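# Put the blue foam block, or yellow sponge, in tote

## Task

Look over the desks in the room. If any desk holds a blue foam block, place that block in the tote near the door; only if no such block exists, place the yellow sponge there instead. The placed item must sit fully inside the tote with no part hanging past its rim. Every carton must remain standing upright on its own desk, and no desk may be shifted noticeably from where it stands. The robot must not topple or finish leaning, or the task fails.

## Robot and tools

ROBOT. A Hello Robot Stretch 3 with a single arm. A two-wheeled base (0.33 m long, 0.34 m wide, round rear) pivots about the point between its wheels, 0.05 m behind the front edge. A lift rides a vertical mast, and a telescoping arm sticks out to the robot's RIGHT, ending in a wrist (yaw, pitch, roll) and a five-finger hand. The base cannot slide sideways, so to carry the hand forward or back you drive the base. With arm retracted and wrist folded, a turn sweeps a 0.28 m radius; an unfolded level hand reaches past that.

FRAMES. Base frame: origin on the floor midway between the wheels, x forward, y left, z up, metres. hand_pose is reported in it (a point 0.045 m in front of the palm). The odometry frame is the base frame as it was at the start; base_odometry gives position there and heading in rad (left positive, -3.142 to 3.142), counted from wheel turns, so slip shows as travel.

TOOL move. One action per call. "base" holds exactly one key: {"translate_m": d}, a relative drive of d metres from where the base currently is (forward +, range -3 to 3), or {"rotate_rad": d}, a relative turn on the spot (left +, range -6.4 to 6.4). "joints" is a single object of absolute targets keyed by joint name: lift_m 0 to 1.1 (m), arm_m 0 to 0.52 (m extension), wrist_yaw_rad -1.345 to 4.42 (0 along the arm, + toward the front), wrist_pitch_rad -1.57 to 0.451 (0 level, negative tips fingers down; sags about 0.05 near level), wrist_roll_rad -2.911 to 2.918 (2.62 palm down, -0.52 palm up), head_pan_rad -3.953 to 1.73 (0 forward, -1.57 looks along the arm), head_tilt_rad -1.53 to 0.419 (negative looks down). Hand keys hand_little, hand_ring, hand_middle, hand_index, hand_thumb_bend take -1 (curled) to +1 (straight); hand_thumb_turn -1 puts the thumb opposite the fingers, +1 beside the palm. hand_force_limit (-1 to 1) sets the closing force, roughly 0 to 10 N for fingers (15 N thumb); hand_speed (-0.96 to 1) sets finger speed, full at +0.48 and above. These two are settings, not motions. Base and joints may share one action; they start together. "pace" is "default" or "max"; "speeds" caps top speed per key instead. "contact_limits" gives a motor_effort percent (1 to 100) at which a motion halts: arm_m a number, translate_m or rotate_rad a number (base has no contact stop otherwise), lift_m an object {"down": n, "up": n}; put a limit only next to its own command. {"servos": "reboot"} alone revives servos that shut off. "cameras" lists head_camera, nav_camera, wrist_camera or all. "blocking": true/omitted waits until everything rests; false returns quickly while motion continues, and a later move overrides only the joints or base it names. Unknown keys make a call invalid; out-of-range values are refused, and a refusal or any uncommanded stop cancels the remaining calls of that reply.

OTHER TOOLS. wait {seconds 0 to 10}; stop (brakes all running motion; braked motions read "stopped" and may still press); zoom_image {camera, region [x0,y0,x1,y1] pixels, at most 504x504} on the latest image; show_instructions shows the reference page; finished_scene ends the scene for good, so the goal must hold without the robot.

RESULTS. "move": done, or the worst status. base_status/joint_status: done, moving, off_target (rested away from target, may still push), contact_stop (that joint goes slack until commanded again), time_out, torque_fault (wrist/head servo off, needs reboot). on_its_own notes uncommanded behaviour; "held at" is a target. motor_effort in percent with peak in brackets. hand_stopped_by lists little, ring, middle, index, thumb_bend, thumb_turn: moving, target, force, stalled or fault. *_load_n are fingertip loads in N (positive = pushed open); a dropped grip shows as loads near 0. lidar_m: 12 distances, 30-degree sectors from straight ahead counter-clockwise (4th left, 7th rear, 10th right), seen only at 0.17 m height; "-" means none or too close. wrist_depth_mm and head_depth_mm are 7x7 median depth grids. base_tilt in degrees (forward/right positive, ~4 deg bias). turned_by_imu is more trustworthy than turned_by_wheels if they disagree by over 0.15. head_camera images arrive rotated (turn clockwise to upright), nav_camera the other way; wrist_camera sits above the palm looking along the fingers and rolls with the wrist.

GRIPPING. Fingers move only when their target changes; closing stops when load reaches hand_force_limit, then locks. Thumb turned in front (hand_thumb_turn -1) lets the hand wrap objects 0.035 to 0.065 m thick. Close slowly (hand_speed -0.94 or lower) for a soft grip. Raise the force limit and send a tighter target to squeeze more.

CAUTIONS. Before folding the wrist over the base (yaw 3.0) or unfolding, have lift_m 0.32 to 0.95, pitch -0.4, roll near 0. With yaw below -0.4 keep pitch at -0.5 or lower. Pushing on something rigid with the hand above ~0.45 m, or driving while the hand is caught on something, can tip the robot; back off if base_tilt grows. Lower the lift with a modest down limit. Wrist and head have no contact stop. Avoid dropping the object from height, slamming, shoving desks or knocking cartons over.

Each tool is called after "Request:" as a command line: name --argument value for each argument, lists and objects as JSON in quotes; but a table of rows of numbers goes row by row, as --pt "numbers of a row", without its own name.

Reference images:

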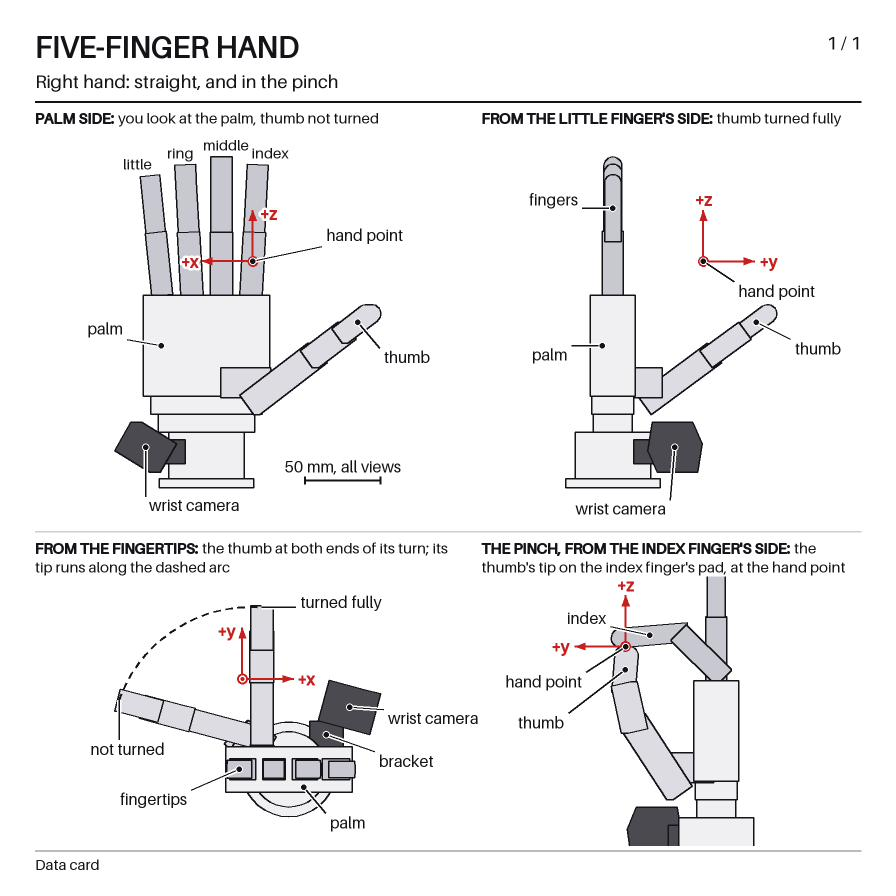

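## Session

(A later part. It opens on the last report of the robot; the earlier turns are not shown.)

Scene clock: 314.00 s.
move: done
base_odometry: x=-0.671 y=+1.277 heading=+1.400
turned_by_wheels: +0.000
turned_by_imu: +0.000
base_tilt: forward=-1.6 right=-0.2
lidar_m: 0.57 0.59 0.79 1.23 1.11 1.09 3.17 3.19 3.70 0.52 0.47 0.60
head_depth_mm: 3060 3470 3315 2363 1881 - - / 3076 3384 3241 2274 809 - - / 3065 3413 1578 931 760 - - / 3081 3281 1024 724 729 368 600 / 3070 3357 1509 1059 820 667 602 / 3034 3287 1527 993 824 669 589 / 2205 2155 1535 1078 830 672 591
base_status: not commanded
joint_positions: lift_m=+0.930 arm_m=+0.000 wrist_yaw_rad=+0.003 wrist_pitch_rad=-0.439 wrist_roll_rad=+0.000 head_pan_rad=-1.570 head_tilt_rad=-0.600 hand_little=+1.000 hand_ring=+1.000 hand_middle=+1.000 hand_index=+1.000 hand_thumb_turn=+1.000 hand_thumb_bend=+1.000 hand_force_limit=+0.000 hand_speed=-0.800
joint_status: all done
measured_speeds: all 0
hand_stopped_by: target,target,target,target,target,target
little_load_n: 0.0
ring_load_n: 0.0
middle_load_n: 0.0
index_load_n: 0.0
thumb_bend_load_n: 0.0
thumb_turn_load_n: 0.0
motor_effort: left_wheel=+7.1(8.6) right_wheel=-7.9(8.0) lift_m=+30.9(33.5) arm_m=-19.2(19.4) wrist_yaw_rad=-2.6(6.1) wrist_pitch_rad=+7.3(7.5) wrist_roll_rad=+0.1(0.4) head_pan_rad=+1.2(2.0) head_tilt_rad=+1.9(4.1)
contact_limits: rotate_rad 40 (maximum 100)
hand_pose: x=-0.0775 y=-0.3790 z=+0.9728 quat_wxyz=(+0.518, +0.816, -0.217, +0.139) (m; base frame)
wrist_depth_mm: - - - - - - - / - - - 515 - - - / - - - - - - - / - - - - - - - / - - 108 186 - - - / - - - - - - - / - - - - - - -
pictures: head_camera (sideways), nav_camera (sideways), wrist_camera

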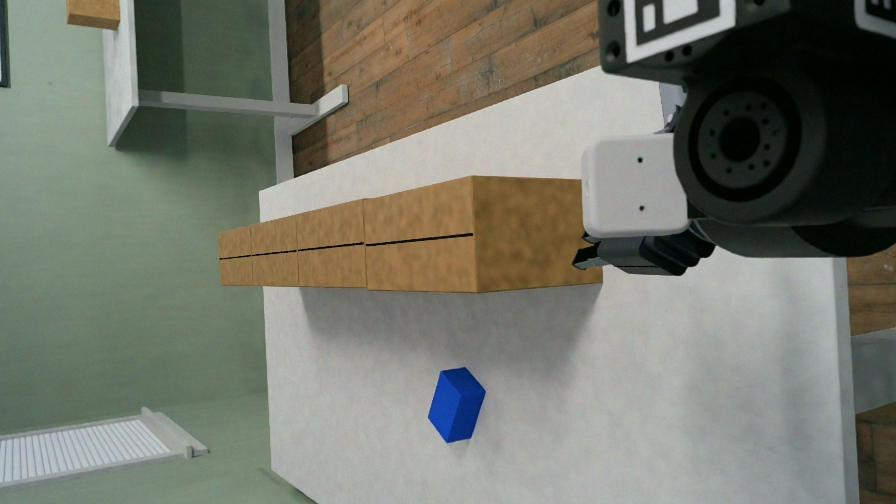

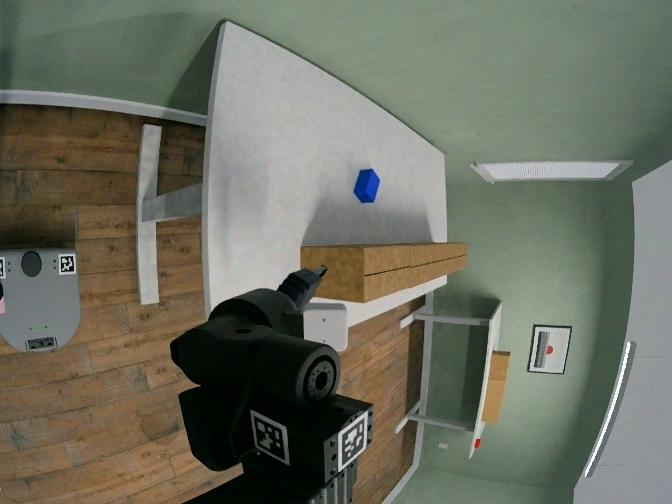

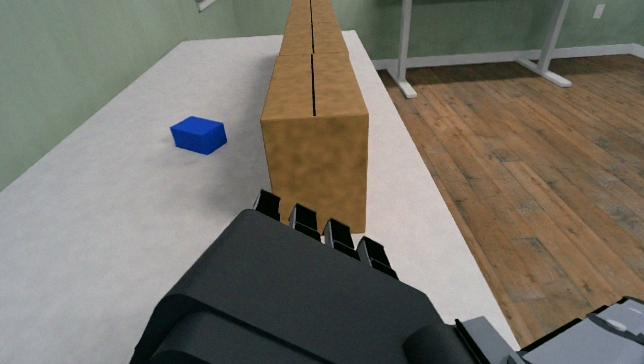

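Request:
zoom_image --camera "head_camera" --region '[408, 354, 508, 454]'

Request:
move --base '{"translate_m": 0.25}' --joints '{"wrist_pitch_rad": -0.7, "wrist_roll_rad": 2.62, "wrist_yaw_rad": -0.48, "hand_thumb_turn": -1, "hand_index": 0.5, "hand_middle": 0.5, "hand_ring": 0.5, "hand_little": 0.5, "hand_speed": -0.3}' --cameras '["head_camera", "wrist_camera"]'

Scaled by 5.040 from the camera's 896x504 image, which has a finer 1280x720 frame.

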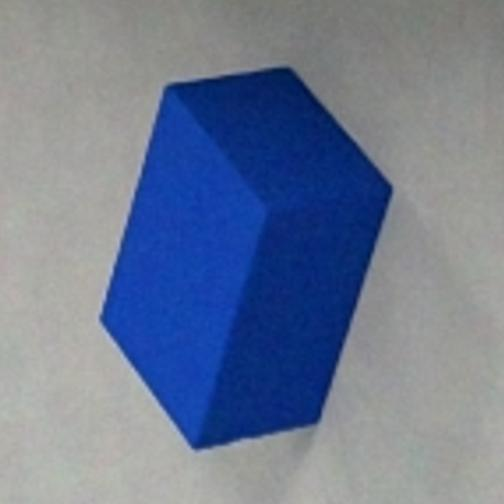

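Scene clock: 331.97 s.
move: done
base_odometry: x=-0.629 y=+1.523 heading=+1.400
turned_by_wheels: +0.000
turned_by_imu: +0.000
base_tilt: forward=-1.7 right=-0.3
lidar_m: 0.32 0.33 0.45 1.14 1.28 1.29 3.43 3.42 3.26 0.46 0.47 0.34
head_depth_mm: 3095 3422 3126 737 759 - - / 3113 3352 1066 949 808 697 - / 3103 3356 1403 1047 810 699 - / 3104 3399 1504 1011 817 664 601 / 3077 3307 1513 1064 822 666 588 / 2080 1977 1506 1073 823 669 591 / 1240 1185 1149 1037 827 672 593
base_status: done
joint_positions: lift_m=+0.930 arm_m=+0.000 wrist_yaw_rad=-0.477 wrist_pitch_rad=-0.726 wrist_roll_rad=+2.615 head_pan_rad=-1.570 head_tilt_rad=-0.600 hand_little=+0.500 hand_ring=+0.500 hand_middle=+0.500 hand_index=+0.500 hand_thumb_turn=-1.000 hand_thumb_bend=+1.000 hand_force_limit=+0.000 hand_speed=-0.300
joint_status: all done
measured_speeds: all 0
hand_stopped_by: target,target,target,target,target,target
little_load_n: 0.0
ring_load_n: 0.0
middle_load_n: 0.0
index_load_n: 0.0
thumb_bend_load_n: 0.0
thumb_turn_load_n: 0.0
motor_effort: left_wheel=+3.0(12.9) right_wheel=+3.1(5.8) lift_m=+31.2(31.2) arm_m=-17.6(21.8) wrist_yaw_rad=-2.4(4.8) wrist_pitch_rad=+4.6(6.8) wrist_roll_rad=+1.4(2.0) head_pan_rad=+0.6(1.6) head_tilt_rad=+2.6(3.8)
hand_pose: x=-0.0552 y=-0.2769 z=+0.8379 quat_wxyz=(+0.098, -0.214, -0.887, +0.398) (m; base frame)
wrist_depth_mm: - - - - 926 821 788 / - - - - - 102 864 / - - - 318 291 89 242 / - - - 180 325 85 265 / - - 111 163 - - 308 / - - - - - - - / - - - - - - -
pictures: head_camera (sideways), wrist_camera

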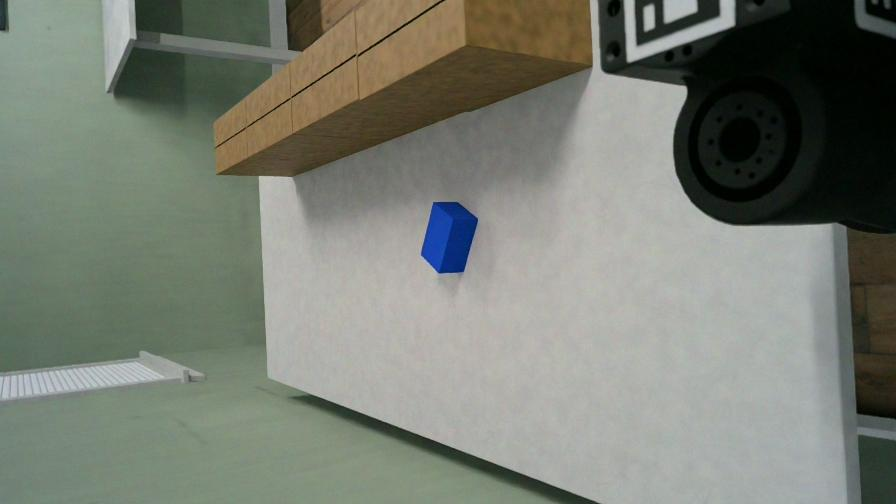

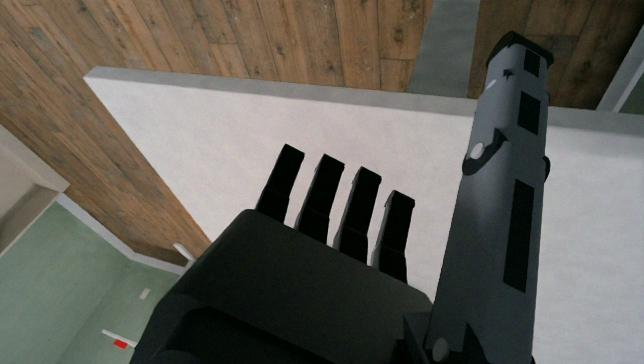

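Request:
move --joints '{"hand_speed": -0.9}' --cameras '["head_camera"]'

Request:
zoom_image --camera "head_camera" --region '[398, 188, 498, 288]'

Scene clock: 340.70 s.
move: done
base_odometry: x=-0.629 y=+1.523 heading=+1.400
turned_by_wheels: +0.000
turned_by_imu: +0.000
base_tilt: forward=-1.5 right=-0.3
lidar_m: 0.32 0.33 0.45 1.14 1.27 1.28 3.43 3.40 3.25 0.46 0.47 0.34
head_depth_mm: 3110 3375 3161 738 758 - - / 3107 3392 1067 954 807 697 - / 3096 3384 1407 1048 810 699 - / 3046 3423 1498 1014 815 664 602 / 3060 3357 1520 1061 819 667 588 / 2071 1969 1511 1073 824 670 590 / 1239 1193 1144 1037 826 671 592
base_status: not commanded
joint_positions: lift_m=+0.930 arm_m=+0.000 wrist_yaw_rad=-0.477 wrist_pitch_rad=-0.726 wrist_roll_rad=+2.615 head_pan_rad=-1.570 head_tilt_rad=-0.600 hand_little=+0.500 hand_ring=+0.500 hand_middle=+0.500 hand_index=+0.500 hand_thumb_turn=-1.000 hand_thumb_bend=+1.000 hand_force_limit=+0.000 hand_speed=-0.900
joint_status: all done
measured_speeds: all 0
hand_stopped_by: target,target,target,target,target,target
little_load_n: 0.0
ring_load_n: 0.0
middle_load_n: 0.0
index_load_n: 0.0
thumb_bend_load_n: 0.0
thumb_turn_load_n: 0.0
motor_effort: left_wheel=+3.6(3.9) right_wheel=+2.9(3.2) lift_m=+34.0(34.8) arm_m=-13.5(13.8) wrist_yaw_rad=-2.4(2.8) wrist_pitch_rad=+4.7(4.8) wrist_roll_rad=+1.7(1.7) head_pan_rad=+0.3(0.7) head_tilt_rad=+2.5(3.4)
hand_pose: x=-0.0552 y=-0.2769 z=+0.8379 quat_wxyz=(+0.098, -0.214, -0.887, +0.398) (m; base frame)
wrist_depth_mm: - - - - 932 817 780 / - - - - - 102 880 / - - - 319 293 89 241 / - - - 181 327 85 266 / - - 111 162 - - 308 / - - - - - - - / - - - - - - -
pictures: head_camera (sideways)

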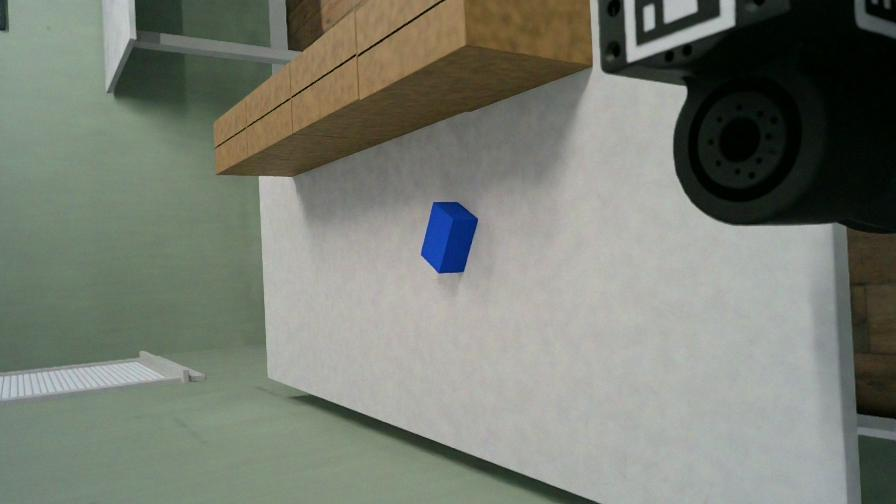

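Scaled by 5.040 from the camera's 896x504 image, which has a finer 1280x720 frame.

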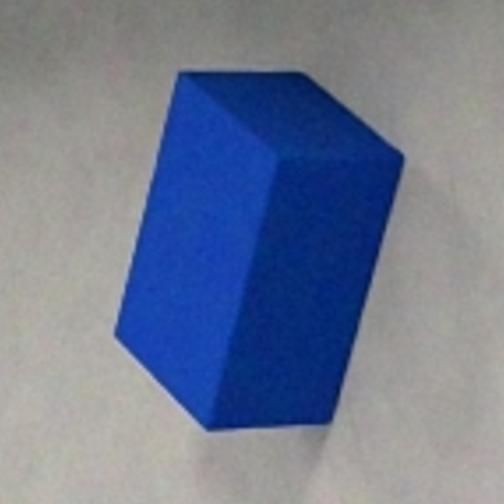

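Request:
move --base '{"rotate_rad": 0.4}'

Request:
move --base '{"translate_m": -0.26}'

Request:
move --base '{"rotate_rad": -0.4}'

Request:
move --base '{"translate_m": 0.24}' --joints '{"arm_m": 0.3}' --cameras '["head_camera", "nav_camera", "wrist_camera"]'

Scene clock: 355.53 s.
move: done
base_odometry: x=-0.629 y=+1.523 heading=+1.799
turned_by_wheels: +0.400
turned_by_imu: +0.398
base_tilt: forward=-1.6 right=-0.4
lidar_m: 0.32 0.40 0.81 1.25 1.54 2.40 3.40 3.87 0.46 0.54 0.35 0.32
head_depth_mm: 2872 3222 1455 1036 831 - - / 1609 1910 1473 1041 809 697 - / 1042 1165 1277 1051 811 700 - / 776 838 914 980 815 664 1196 / 614 655 700 754 786 667 947 / 510 538 568 601 640 665 732 / 436 455 476 500 527 557 588
base_status: done
joint_positions: lift_m=+0.930 arm_m=+0.000 wrist_yaw_rad=-0.478 wrist_pitch_rad=-0.726 wrist_roll_rad=+2.615 head_pan_rad=-1.570 head_tilt_rad=-0.600 hand_little=+0.500 hand_ring=+0.500 hand_middle=+0.500 hand_index=+0.500 hand_thumb_turn=-1.000 hand_thumb_bend=+1.000 hand_force_limit=+0.000 hand_speed=-0.900
joint_status: not commanded
measured_speeds: all 0
hand_stopped_by: target,target,target,target,target,target
little_load_n: 0.0
ring_load_n: 0.0
middle_load_n: 0.0
index_load_n: 0.0
thumb_bend_load_n: 0.0
thumb_turn_load_n: 0.0
motor_effort: left_wheel=-5.9(10.2) right_wheel=+8.9(13.7) lift_m=+33.9(34.8) arm_m=-7.9(9.7) wrist_yaw_rad=-2.0(3.1) wrist_pitch_rad=+4.8(5.0) wrist_roll_rad=+1.5(1.6) head_pan_rad=+0.2(0.7) head_tilt_rad=+2.8(3.1)
hand_pose: x=-0.0552 y=-0.2769 z=+0.8379 quat_wxyz=(+0.098, -0.214, -0.887, +0.398) (m; base frame)
wrist_depth_mm: 325 307 275 965 921 821 - / - 336 311 281 942 102 - / - - - 317 292 89 - / - - - 181 326 85 277 / - - 108 162 - - 308 / - - - - - - - / - - - - - - -
pictures: none

Scene clock: 359.27 s.
move: done
base_odometry: x=-0.570 y=+1.270 heading=+1.799
turned_by_wheels: +0.000
turned_by_imu: -0.001
base_tilt: forward=-1.6 right=-0.3
lidar_m: 0.57 0.71 1.33 1.34 1.19 2.22 3.13 3.64 1.14 0.38 0.62 0.57
head_depth_mm: 2890 3160 1453 960 588 - - / 2872 3213 1466 1040 808 695 - / 1882 2116 1483 1047 811 697 - / 1401 1526 1470 1058 814 665 560 / 1107 1187 1270 1063 818 667 561 / 922 971 1023 1025 822 669 576 / 786 822 863 908 829 673 593
base_status: done
joint_positions: lift_m=+0.930 arm_m=+0.000 wrist_yaw_rad=-0.478 wrist_pitch_rad=-0.726 wrist_roll_rad=+2.615 head_pan_rad=-1.570 head_tilt_rad=-0.600 hand_little=+0.500 hand_ring=+0.500 hand_middle=+0.500 hand_index=+0.500 hand_thumb_turn=-1.000 hand_thumb_bend=+1.000 hand_force_limit=+0.000 hand_speed=-0.900
joint_status: not commanded
measured_speeds: all 0
hand_stopped_by: target,target,target,target,target,target
little_load_n: 0.0
ring_load_n: 0.0
middle_load_n: 0.0
index_load_n: 0.0
thumb_bend_load_n: 0.0
thumb_turn_load_n: 0.0
motor_effort: left_wheel=-6.9(12.2) right_wheel=+1.1(6.9) lift_m=+32.2(33.9) arm_m=-4.8(8.1) wrist_yaw_rad=-1.7(2.9) wrist_pitch_rad=+4.8(5.0) wrist_roll_rad=+1.6(1.8) head_pan_rad=-0.2(1.0) head_tilt_rad=+1.9(3.2)
hand_pose: x=-0.0552 y=-0.2769 z=+0.8379 quat_wxyz=(+0.098, -0.214, -0.887, +0.398) (m; base frame)
wrist_depth_mm: - 297 266 242 221 199 195 / - - 310 278 250 102 207 / - - - 319 287 89 233 / - - 362 181 326 85 265 / - - 111 162 - - 309 / - - - - - - - / - - - - - - -
pictures: none

Scene clock: 361.00 s.
move: done
base_odometry: x=-0.570 y=+1.270 heading=+1.400
turned_by_wheels: -0.400
turned_by_imu: -0.398
base_tilt: forward=-1.6 right=-0.1
lidar_m: 0.56 0.58 0.78 1.33 1.17 1.85 3.18 3.17 3.61 1.03 0.38 0.59
head_depth_mm: 3018 3290 3311 2334 1873 - - / 2974 3266 3206 2274 807 695 - / 2993 3257 1479 785 622 689 - / 3000 3216 1026 723 619 665 561 / 2991 3271 1509 1060 823 666 562 / 2872 3157 1529 1068 824 669 563 / 2163 2090 1548 1076 827 673 565
base_status: done
joint_positions: lift_m=+0.930 arm_m=+0.000 wrist_yaw_rad=-0.478 wrist_pitch_rad=-0.726 wrist_roll_rad=+2.615 head_pan_rad=-1.570 head_tilt_rad=-0.600 hand_little=+0.500 hand_ring=+0.500 hand_middle=+0.500 hand_index=+0.500 hand_thumb_turn=-1.000 hand_thumb_bend=+1.000 hand_force_limit=+0.000 hand_speed=-0.900
joint_status: not commanded
measured_speeds: all 0
hand_stopped_by: target,target,target,target,target,target
little_load_n: 0.0
ring_load_n: 0.0
middle_load_n: 0.0
index_load_n: 0.0
thumb_bend_load_n: 0.0
thumb_turn_load_n: 0.0
motor_effort: left_wheel=+7.9(11.5) right_wheel=-8.4(11.6) lift_m=+31.7(32.6) arm_m=-3.8(5.0) wrist_yaw_rad=-1.9(2.7) wrist_pitch_rad=+4.6(5.0) wrist_roll_rad=+1.6(1.6) head_pan_rad=+0.1(1.5) head_tilt_rad=+1.5(2.7)
hand_pose: x=-0.0552 y=-0.2768 z=+0.8379 quat_wxyz=(+0.098, -0.215, -0.887, +0.398) (m; base frame)
wrist_depth_mm: - - - 243 221 199 186 / - - - 277 249 102 208 / - - - 318 291 89 233 / - - - 181 325 85 265 / - - 111 162 - - 309 / - - - - - - - / - - - - - - -
pictures: none

Scene clock: 364.53 s.
move: done
base_odometry: x=-0.529 y=+1.506 heading=+1.400
turned_by_wheels: +0.000
turned_by_imu: +0.000
base_tilt: forward=-1.7 right=-0.3
lidar_m: 0.32 0.33 0.45 1.15 1.38 1.35 3.42 3.34 0.37 0.36 0.48 0.34
head_depth_mm: 2988 3296 351 319 727 656 554 / 2999 3268 413 631 736 660 556 / 3002 3202 412 403 738 661 557 / 3017 3245 1344 466 815 663 560 / 2964 3236 1515 1061 819 666 562 / 2081 1995 1524 1067 823 668 564 / 1247 1200 1152 1044 828 672 565
base_status: done
joint_positions: lift_m=+0.930 arm_m=+0.300 wrist_yaw_rad=-0.480 wrist_pitch_rad=-0.731 wrist_roll_rad=+2.616 head_pan_rad=-1.570 head_tilt_rad=-0.600 hand_little=+0.500 hand_ring=+0.500 hand_middle=+0.500 hand_index=+0.500 hand_thumb_turn=-1.000 hand_thumb_bend=+1.000 hand_force_limit=+0.000 hand_speed=-0.900
joint_status: all done
measured_speeds: all 0
hand_stopped_by: target,target,target,target,target,target
little_load_n: 0.0
ring_load_n: 0.0
middle_load_n: 0.0
index_load_n: 0.0
thumb_bend_load_n: 0.0
thumb_turn_load_n: 0.0
motor_effort: left_wheel=+3.6(11.9) right_wheel=+2.9(5.9) lift_m=+30.2(31.7) arm_m=+22.1(24.9) wrist_yaw_rad=+0.5(2.5) wrist_pitch_rad=+5.6(6.1) wrist_roll_rad=+1.1(1.5) head_pan_rad=-1.1(1.1) head_tilt_rad=+1.6(2.9)
hand_pose: x=-0.0550 y=-0.5758 z=+0.8373 quat_wxyz=(+0.098, -0.216, -0.887, +0.395) (m; base frame)
wrist_depth_mm: 336 298 244 237 219 198 186 / - 325 - - 247 102 206 / - - - 239 290 89 232 / - - - 181 324 85 263 / - - 108 163 - - 305 / - - - - - - - / - - - - - - -
pictures: head_camera (sideways), nav_camera (sideways), wrist_camera

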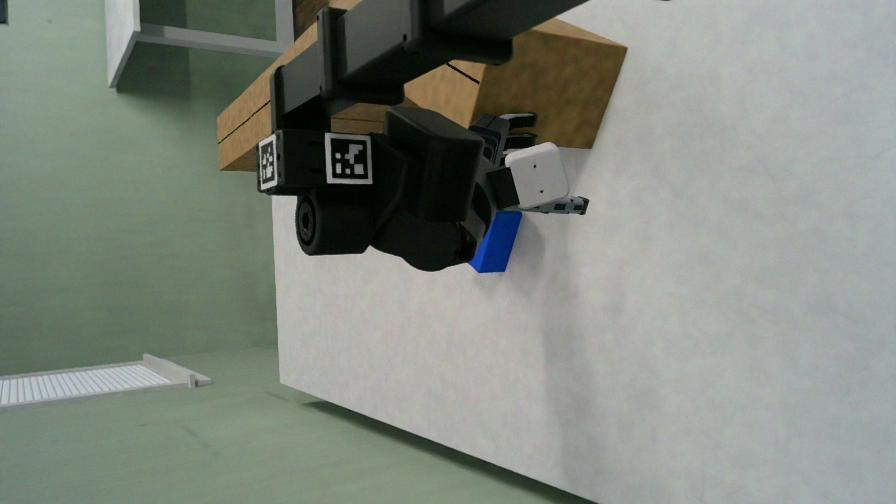

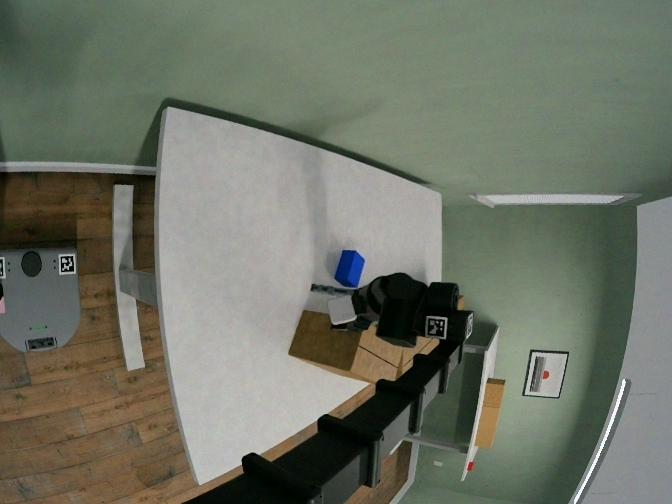

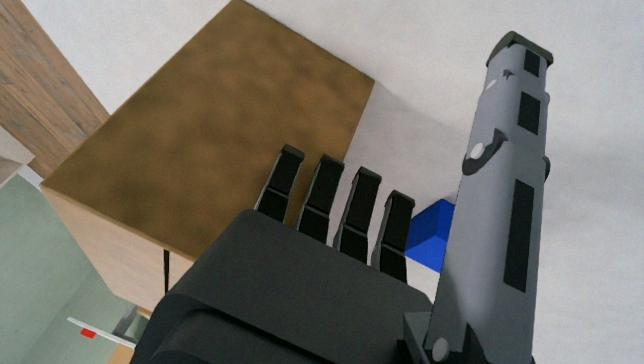

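Request:
zoom_image --camera "head_camera" --region '[400, 0, 660, 300]'

Scaled by 1.680 from the camera's 896x504 image, which has a finer 1280x720 frame.

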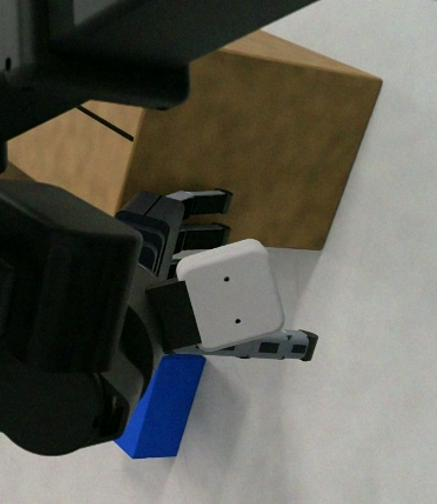

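Request:
move --joints '{"lift_m": 1.05}' --pace "max"

Request:
move --joints '{"arm_m": 0.478}' --cameras '["head_camera", "nav_camera", "wrist_camera"]'

Scene clock: 388.23 s.
move: done
base_odometry: x=-0.529 y=+1.506 heading=+1.400
turned_by_wheels: +0.000
turned_by_imu: +0.000
base_tilt: forward=-1.7 right=-0.2
lidar_m: 0.32 0.33 0.45 1.14 1.38 1.35 3.43 3.36 0.37 0.36 0.47 0.34
head_depth_mm: 2948 3048 999 710 731 654 553 / 363 360 999 687 735 659 556 / 345 339 422 581 812 659 556 / 2944 374 1269 1051 816 663 559 / 2961 3270 1511 1065 819 665 563 / 2081 1991 1524 1069 823 670 565 / 1253 1203 1150 1048 827 672 565
base_status: not commanded
joint_positions: lift_m=+1.050 arm_m=+0.300 wrist_yaw_rad=-0.480 wrist_pitch_rad=-0.728 wrist_roll_rad=+2.616 head_pan_rad=-1.570 head_tilt_rad=-0.600 hand_little=+0.500 hand_ring=+0.500 hand_middle=+0.500 hand_index=+0.500 hand_thumb_turn=-1.000 hand_thumb_bend=+1.000 hand_force_limit=+0.000 hand_speed=-0.900
joint_status: all done
measured_speeds: all 0
hand_stopped_by: target,target,target,target,target,target
little_load_n: 0.0
ring_load_n: 0.0
middle_load_n: 0.0
index_load_n: 0.0
thumb_bend_load_n: 0.0
thumb_turn_load_n: 0.0
motor_effort: left_wheel=+3.7(4.1) right_wheel=+2.7(3.0) lift_m=+32.6(37.3) arm_m=+16.8(18.8) wrist_yaw_rad=+0.7(1.0) wrist_pitch_rad=+5.2(5.8) wrist_roll_rad=+1.3(1.5) head_pan_rad=-0.6(1.5) head_tilt_rad=+2.0(2.6)
hand_pose: x=-0.0553 y=-0.5763 z=+0.9576 quat_wxyz=(+0.098, -0.216, -0.887, +0.397) (m; base frame)
wrist_depth_mm: - - - - 327 303 287 / - - - - - 102 319 / - - - - - 89 341 / - - 328 180 - - - / - - 111 163 - - - / - - - - - - - / - - - - - - -
pictures: none

Scene clock: 390.80 s.
move: done
base_odometry: x=-0.529 y=+1.506 heading=+1.400
turned_by_wheels: +0.000
turned_by_imu: +0.000
base_tilt: forward=-1.5 right=-0.2
lidar_m: 0.32 0.33 0.45 1.14 1.38 1.35 3.43 3.35 0.37 0.36 0.47 0.34
head_depth_mm: 2955 3435 1000 710 732 657 552 / 399 3260 1120 713 735 658 555 / 500 518 712 1047 810 661 557 / 2892 532 1408 1054 815 664 559 / 2970 3242 1515 1062 818 665 562 / 2064 2015 1523 1070 823 668 563 / 1254 1201 1150 1040 827 672 565
base_status: not commanded
joint_positions: lift_m=+1.050 arm_m=+0.478 wrist_yaw_rad=-0.480 wrist_pitch_rad=-0.728 wrist_roll_rad=+2.616 head_pan_rad=-1.570 head_tilt_rad=-0.600 hand_little=+0.500 hand_ring=+0.500 hand_middle=+0.500 hand_index=+0.500 hand_thumb_turn=-1.000 hand_thumb_bend=+1.000 hand_force_limit=+0.000 hand_speed=-0.900
joint_status: all done
measured_speeds: all 0
hand_stopped_by: target,target,target,target,target,target
little_load_n: 0.0
ring_load_n: 0.0
middle_load_n: 0.0
index_load_n: 0.0
thumb_bend_load_n: 0.0
thumb_turn_load_n: 0.0
motor_effort: left_wheel=+3.4(4.1) right_wheel=+2.8(3.0) lift_m=+29.6(33.0) arm_m=+22.7(25.4) wrist_yaw_rad=+0.6(1.2) wrist_pitch_rad=+5.1(5.5) wrist_roll_rad=+1.3(1.5) head_pan_rad=-1.1(1.6) head_tilt_rad=+1.9(2.6)
hand_pose: x=-0.0553 y=-0.7543 z=+0.9576 quat_wxyz=(+0.098, -0.216, -0.887, +0.397) (m; base frame)
wrist_depth_mm: - - - - 333 - 282 / - - 342 415 - 102 315 / - 331 328 443 - 89 339 / - - 341 180 - - - / - - 111 162 - - - / - - - - - - - / - - - - - - -
pictures: head_camera (sideways), nav_camera (sideways), wrist_camera

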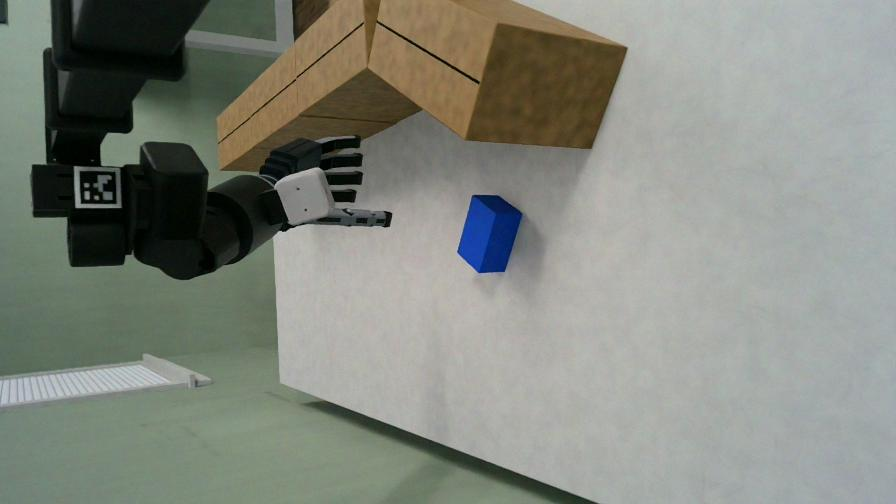

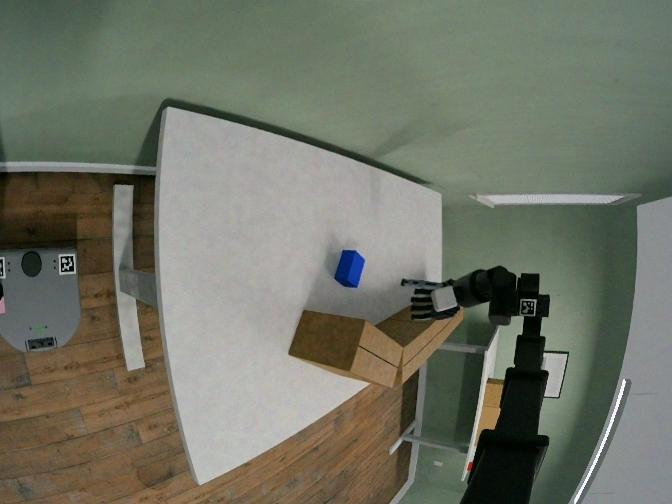

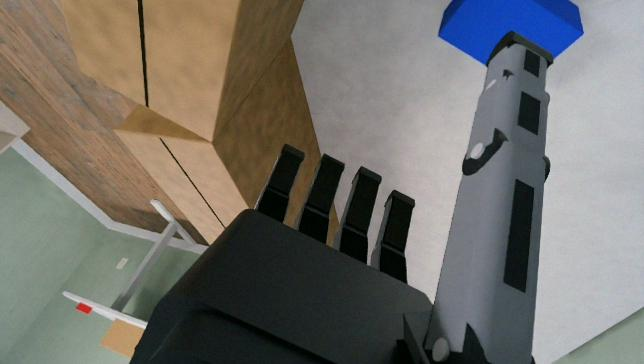

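Request:
move --base '{"translate_m": 0.037}' --joints '{"arm_m": 0.493, "lift_m": 0.90}' --cameras '["head_camera", "wrist_camera"]'

Request:
zoom_image --camera "head_camera" --region '[300, 100, 600, 300]'

Scene clock: 408.90 s.
move: done
base_odometry: x=-0.523 y=+1.543 heading=+1.400
turned_by_wheels: +0.000
turned_by_imu: +0.000
base_tilt: forward=-1.6 right=-0.3
lidar_m: 0.29 0.30 0.40 1.01 1.37 1.38 3.47 3.40 0.37 0.36 0.42 0.30
head_depth_mm: 2999 3287 997 321 732 656 554 / 2991 3220 476 705 755 658 556 / 2965 3202 585 884 814 661 558 / 2960 3330 617 1013 817 662 559 / 2990 3215 1513 1063 820 667 562 / 1903 1764 1464 1065 824 669 564 / 1106 1057 1025 978 829 672 564
base_status: done
joint_positions: lift_m=+0.900 arm_m=+0.493 wrist_yaw_rad=-0.480 wrist_pitch_rad=-0.728 wrist_roll_rad=+2.616 head_pan_rad=-1.570 head_tilt_rad=-0.600 hand_little=+0.500 hand_ring=+0.500 hand_middle=+0.500 hand_index=+0.500 hand_thumb_turn=-1.000 hand_thumb_bend=+1.000 hand_force_limit=+0.000 hand_speed=-0.900
joint_status: all done
measured_speeds: all 0
hand_stopped_by: target,target,target,target,target,target
little_load_n: 0.0
ring_load_n: -0.5
middle_load_n: 0.0
index_load_n: 0.0
thumb_bend_load_n: 0.0
thumb_turn_load_n: 0.0
motor_effort: left_wheel=+3.9(7.6) right_wheel=+4.0(9.1) lift_m=+27.9(29.7) arm_m=+21.2(24.6) wrist_yaw_rad=+0.0(0.9) wrist_pitch_rad=+5.1(5.3) wrist_roll_rad=+1.2(1.4) head_pan_rad=-1.3(1.8) head_tilt_rad=+1.3(2.0)
hand_pose: x=-0.0553 y=-0.7694 z=+0.8077 quat_wxyz=(+0.098, -0.216, -0.887, +0.397) (m; base frame)
wrist_depth_mm: - - 230 210 185 171 163 / - - 266 242 - 102 179 / - - 319 278 - 89 199 / - 280 347 181 285 85 228 / 228 276 114 163 - - 264 / 234 - - - - - 311 / - - - - - - -
pictures: head_camera (sideways), wrist_camera

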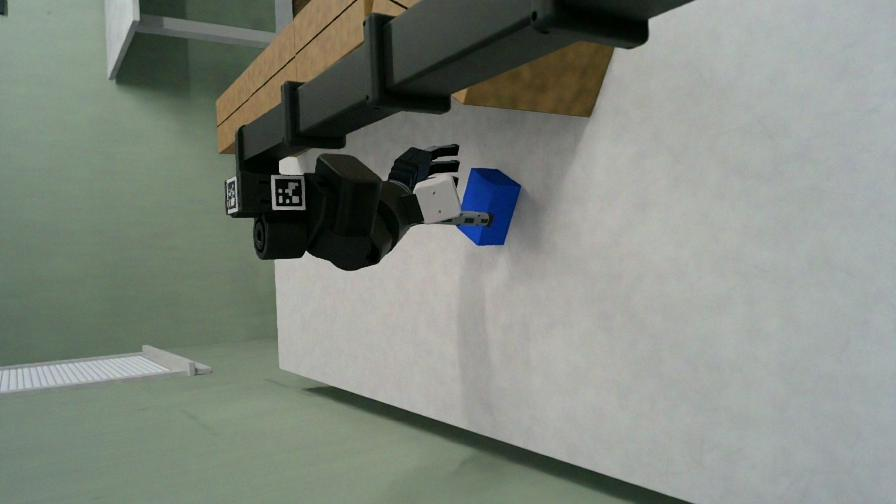

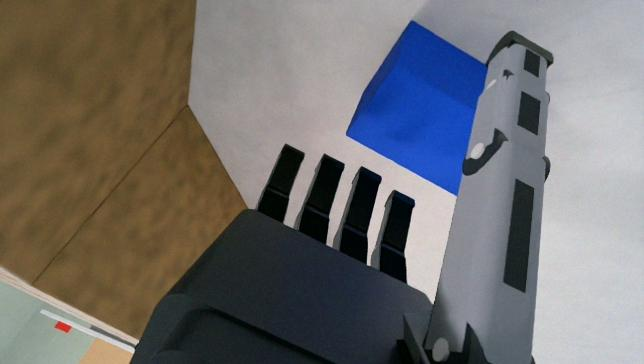

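Scaled by 1.680 from the camera's 896x504 image, which has a finer 1280x720 frame.

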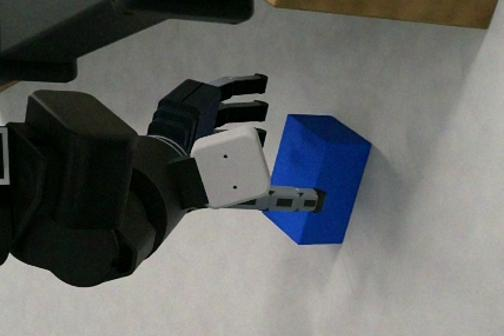

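Request:
move --joints '{"lift_m": 0.862}' --contact_limits '{"lift_m": {"down": 15}}' --cameras '["head_camera", "wrist_camera"]'

Request:
zoom_image --camera "head_camera" --region '[350, 100, 600, 300]'

Scene clock: 437.60 s.
move: done
base_odometry: x=-0.523 y=+1.543 heading=+1.400
turned_by_wheels: +0.000
turned_by_imu: +0.000
base_tilt: forward=-1.8 right=-0.3
lidar_m: 0.29 0.30 0.40 1.01 1.38 1.38 3.46 3.40 0.37 0.36 0.42 0.30
head_depth_mm: 2989 3278 996 385 314 624 553 / 3043 3223 624 440 757 658 556 / 3027 3296 604 790 811 659 558 / 2980 3260 1340 972 814 665 559 / 2973 3191 1525 1066 819 666 562 / 1887 1772 1457 1073 825 668 564 / 1111 1062 1020 976 838 671 566
base_status: not commanded
joint_positions: lift_m=+0.862 arm_m=+0.493 wrist_yaw_rad=-0.483 wrist_pitch_rad=-0.651 wrist_roll_rad=+2.617 head_pan_rad=-1.570 head_tilt_rad=-0.600 hand_little=+0.500 hand_ring=+0.500 hand_middle=+0.501 hand_index=+0.500 hand_thumb_turn=-1.000 hand_thumb_bend=+1.000 hand_force_limit=+0.000 hand_speed=-0.900
joint_status: all done
measured_speeds: all 0
hand_stopped_by: target,target,target,target,target,target
little_load_n: 0.0
ring_load_n: 0.0
middle_load_n: 5.0
index_load_n: 0.0
thumb_bend_load_n: 0.0
thumb_turn_load_n: 0.0
motor_effort: left_wheel=+3.0(4.5) right_wheel=+3.7(4.3) lift_m=+23.0(28.1) arm_m=+18.2(19.2) wrist_yaw_rad=+1.8(2.4) wrist_pitch_rad=-9.0(9.6) wrist_roll_rad=+0.8(1.3) head_pan_rad=-1.6(1.9) head_tilt_rad=+1.4(2.0)
contact_limits: lift_m down 15 (down: maximum 72; up: maximum 65)
hand_pose: x=-0.0637 y=-0.7848 z=+0.7806 quat_wxyz=(+0.107, -0.214, -0.870, +0.431) (m; base frame)
wrist_depth_mm: - 210 202 180 165 144 134 / - - 240 209 178 102 153 / - 271 295 251 - 89 173 / - 266 327 183 - - 201 / 221 264 111 162 - - 236 / 220 - - - - - 287 / - - - - - - -
pictures: head_camera (sideways), wrist_camera

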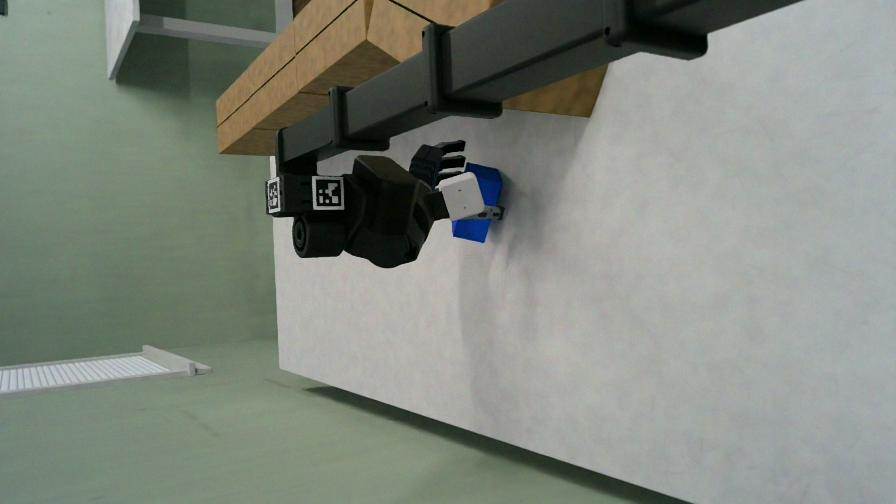

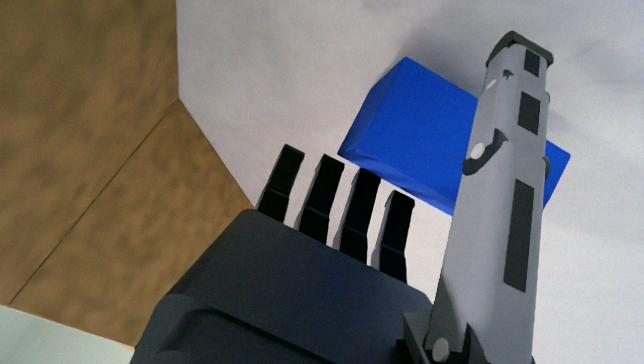

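Scaled by 2.016 from the camera's 896x504 image, which has a finer 1280x720 frame.

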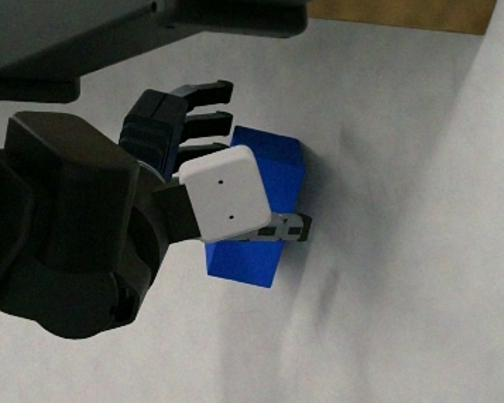

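Request:
zoom_image --camera "head_camera" --region '[430, 130, 530, 260]'

Request:
zoom_image --camera "wrist_camera" --region '[260, 20, 600, 300]'

Scaled by 3.877 from the camera's 896x504 image, which has a finer 1280x720 frame.

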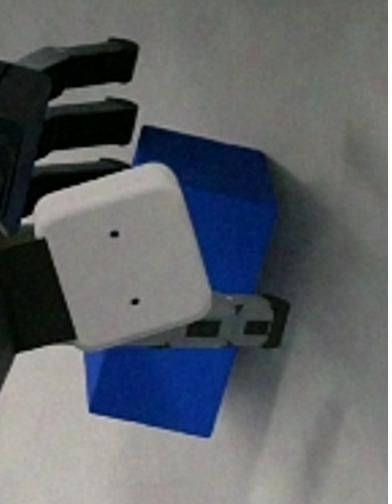

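Scaled by 1.482.

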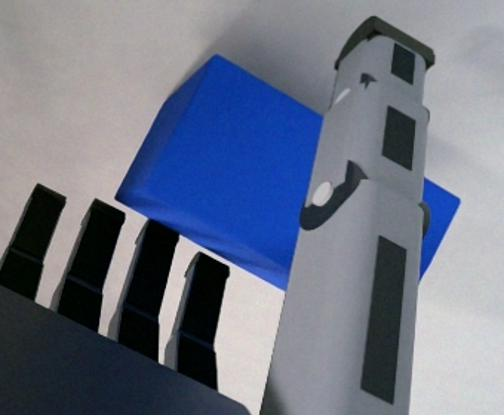

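Request:
move --joints '{"lift_m": 0.93, "hand_index": 1, "hand_middle": 1, "hand_ring": 1, "hand_little": 1, "hand_speed": 0.0}' --cameras '["head_camera", "wrist_camera"]'

Request:
zoom_image --camera "head_camera" --region '[430, 130, 530, 260]'

Scene clock: 468.20 s.
move: done
base_odometry: x=-0.523 y=+1.543 heading=+1.400
turned_by_wheels: +0.000
turned_by_imu: +0.000
base_tilt: forward=-1.6 right=-0.2
lidar_m: 0.29 0.30 0.40 1.01 1.38 1.38 3.47 3.39 0.37 0.36 0.42 0.30
head_depth_mm: 2984 3269 347 297 729 655 553 / 3021 3250 438 964 758 659 556 / 2982 610 647 929 814 660 558 / 3018 3261 615 1016 815 664 558 / 2959 3200 1513 1066 815 666 562 / 1889 1773 1476 1069 825 670 564 / 1102 1059 1016 972 832 670 565
base_status: not commanded
joint_positions: lift_m=+0.930 arm_m=+0.493 wrist_yaw_rad=-0.482 wrist_pitch_rad=-0.726 wrist_roll_rad=+2.617 head_pan_rad=-1.570 head_tilt_rad=-0.600 hand_little=+1.000 hand_ring=+1.000 hand_middle=+1.000 hand_index=+1.000 hand_thumb_turn=-1.000 hand_thumb_bend=+1.000 hand_force_limit=+0.000 hand_speed=+0.000
joint_status: all done
measured_speeds: all 0
hand_stopped_by: target,target,target,target,target,target
little_load_n: -0.5
ring_load_n: 0.0
middle_load_n: 0.0
index_load_n: 0.0
thumb_bend_load_n: 0.0
thumb_turn_load_n: 0.0
motor_effort: left_wheel=+3.3(3.7) right_wheel=+3.0(4.1) lift_m=+34.3(37.5) arm_m=+14.5(15.8) wrist_yaw_rad=+1.7(2.3) wrist_pitch_rad=+4.6(9.0) wrist_roll_rad=+0.9(1.1) head_pan_rad=-1.1(2.3) head_tilt_rad=+0.7(1.4)
hand_pose: x=-0.0557 y=-0.7699 z=+0.8380 quat_wxyz=(+0.098, -0.217, -0.886, +0.398) (m; base frame)
wrist_depth_mm: - - 262 239 217 198 187 / - - 304 275 - 102 206 / - - 338 316 303 89 231 / - 280 360 - - 85 264 / 237 276 113 181 - - 306 / - - - - - - - / - - - - - - -
pictures: head_camera (sideways), wrist_camera

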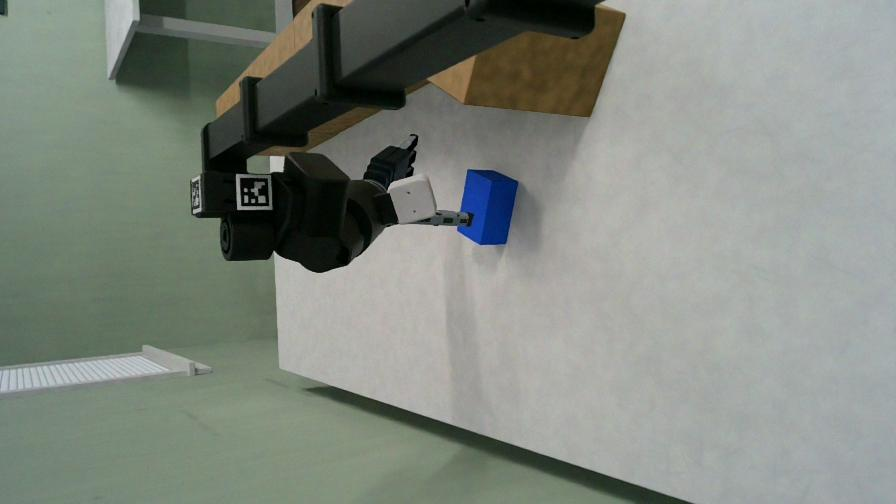

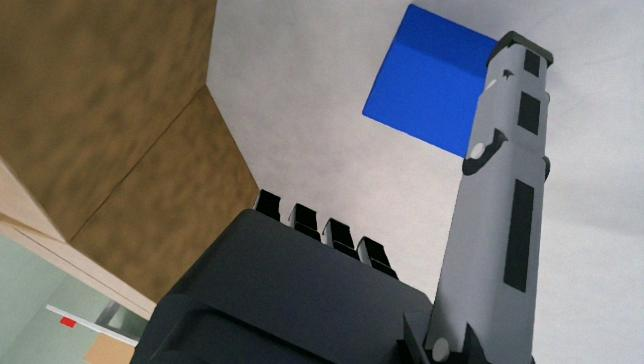

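Scaled by 3.877 from the camera's 896x504 image, which has a finer 1280x720 frame.

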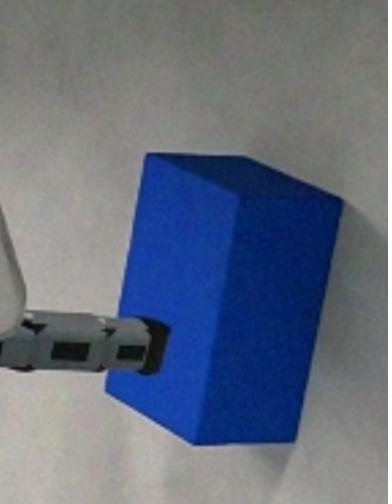

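Request:
move --joints '{"wrist_yaw_rad": -0.4}'

Request:
move --joints '{"lift_m": 0.87}' --contact_limits '{"lift_m": {"down": 15}}' --cameras '["head_camera", "wrist_camera"]'

Request:
zoom_image --camera "head_camera" --region '[400, 130, 530, 260]'

Scene clock: 487.97 s.
move: done
base_odometry: x=-0.523 y=+1.543 heading=+1.400
turned_by_wheels: +0.000
turned_by_imu: +0.000
base_tilt: forward=-1.7 right=-0.3
lidar_m: 0.29 0.30 0.40 1.01 1.38 1.38 3.47 3.39 0.37 0.36 0.42 0.30
head_depth_mm: 2985 3248 347 297 730 655 554 / 2974 3242 439 961 757 658 556 / 3039 610 585 929 811 659 558 / 2997 3248 613 1014 814 664 559 / 2975 3209 1509 1060 821 666 562 / 1887 1766 1474 1070 822 669 564 / 1103 1062 1022 975 833 671 565
base_status: not commanded
joint_positions: lift_m=+0.930 arm_m=+0.493 wrist_yaw_rad=-0.403 wrist_pitch_rad=-0.726 wrist_roll_rad=+2.617 head_pan_rad=-1.570 head_tilt_rad=-0.600 hand_little=+1.000 hand_ring=+1.000 hand_middle=+1.000 hand_index=+1.000 hand_thumb_turn=-1.000 hand_thumb_bend=+1.000 hand_force_limit=+0.000 hand_speed=+0.000
joint_status: all done
measured_speeds: all 0
hand_stopped_by: target,target,target,target,target,target
little_load_n: 0.0
ring_load_n: 0.0
middle_load_n: 0.0
index_load_n: 0.0
thumb_bend_load_n: 0.0
thumb_turn_load_n: 0.0
motor_effort: left_wheel=+2.6(3.4) right_wheel=+2.7(3.0) lift_m=+34.4(34.8) arm_m=+11.5(12.4) wrist_yaw_rad=+2.5(4.2) wrist_pitch_rad=+4.8(4.8) wrist_roll_rad=+1.0(1.0) head_pan_rad=-2.1(2.4) head_tilt_rad=+0.9(1.7)
hand_pose: x=-0.0452 y=-0.7722 z=+0.8380 quat_wxyz=(+0.083, -0.182, -0.894, +0.401) (m; base frame)
wrist_depth_mm: - - 266 238 209 198 186 / - 298 308 280 - 102 206 / - 288 344 318 - 89 231 / 237 293 382 - - 85 264 / 244 298 114 181 - - 306 / - - - - - - - / - - - - - - -
pictures: none

Scene clock: 489.33 s.
move: done
base_odometry: x=-0.523 y=+1.543 heading=+1.400
turned_by_wheels: +0.000
turned_by_imu: +0.000
base_tilt: forward=-1.7 right=-0.3
lidar_m: 0.29 0.30 0.40 1.01 1.38 1.38 3.47 3.41 0.37 0.36 0.42 0.30
head_depth_mm: 2969 3303 993 381 305 623 553 / 2990 3229 565 424 760 657 555 / 2984 3283 605 892 808 660 558 / 2972 3286 1340 972 814 664 560 / 2966 3212 1507 1064 823 666 560 / 1900 1771 1468 1069 822 669 565 / 1104 1065 1018 973 834 672 566
base_status: not commanded
joint_positions: lift_m=+0.870 arm_m=+0.493 wrist_yaw_rad=-0.402 wrist_pitch_rad=-0.727 wrist_roll_rad=+2.617 head_pan_rad=-1.570 head_tilt_rad=-0.600 hand_little=+1.000 hand_ring=+1.000 hand_middle=+1.000 hand_index=+1.000 hand_thumb_turn=-1.000 hand_thumb_bend=+1.000 hand_force_limit=+0.000 hand_speed=+0.000
joint_status: all done
measured_speeds: all 0
hand_stopped_by: target,target,target,target,target,target
little_load_n: 0.0
ring_load_n: 0.0
middle_load_n: 0.0
index_load_n: 0.0
thumb_bend_load_n: 0.0
thumb_turn_load_n: 0.0
motor_effort: left_wheel=+2.9(3.4) right_wheel=+2.7(3.0) lift_m=+27.8(32.8) arm_m=+10.8(11.8) wrist_yaw_rad=+1.7(2.6) wrist_pitch_rad=+4.9(5.0) wrist_roll_rad=+0.8(1.0) head_pan_rad=-1.8(2.9) head_tilt_rad=+0.7(1.6)
contact_limits: lift_m down 15 (down: maximum 72; up: maximum 65)
hand_pose: x=-0.0450 y=-0.7720 z=+0.7779 quat_wxyz=(+0.082, -0.182, -0.894, +0.401) (m; base frame)
wrist_depth_mm: - 207 194 175 162 144 134 / - 244 225 200 - 102 152 / - 281 275 243 - 89 171 / 237 295 321 294 - - 192 / 234 298 114 200 - - 226 / 240 - - - - - 269 / 246 - - - - - 316
pictures: head_camera (sideways), wrist_camera

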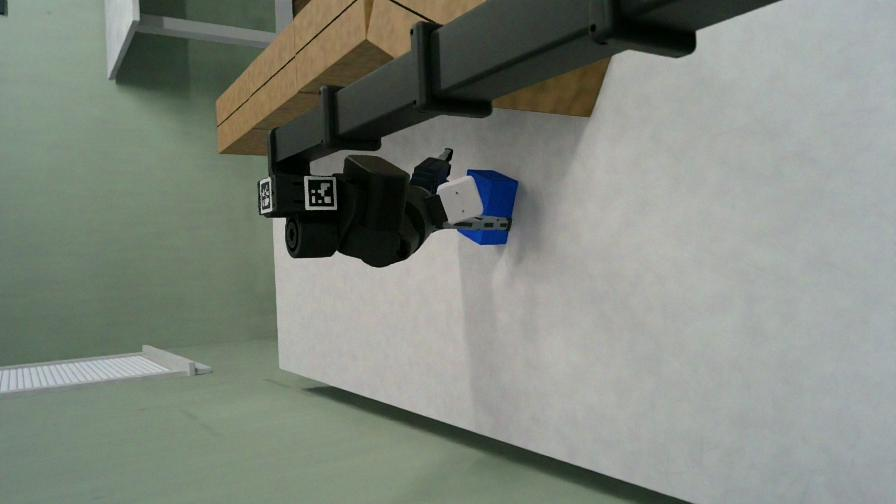

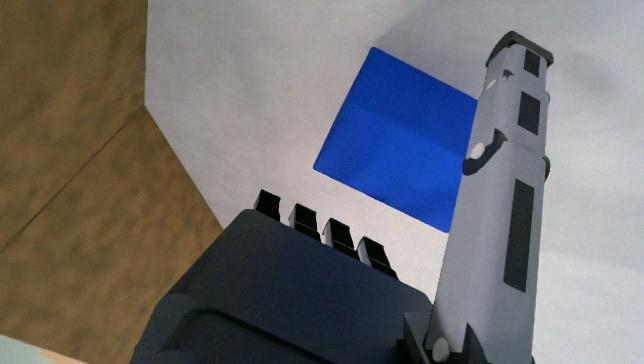

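Scaled by 3.877 from the camera's 896x504 image, which has a finer 1280x720 frame.

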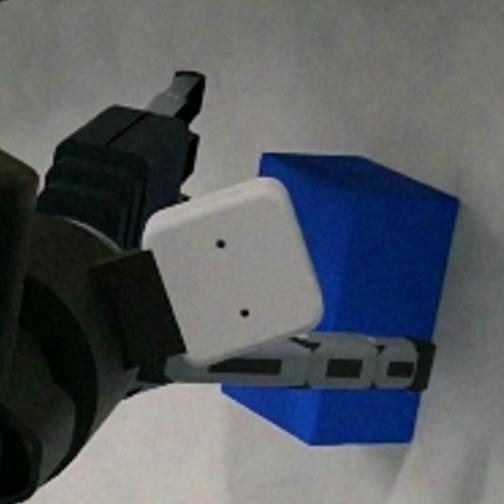

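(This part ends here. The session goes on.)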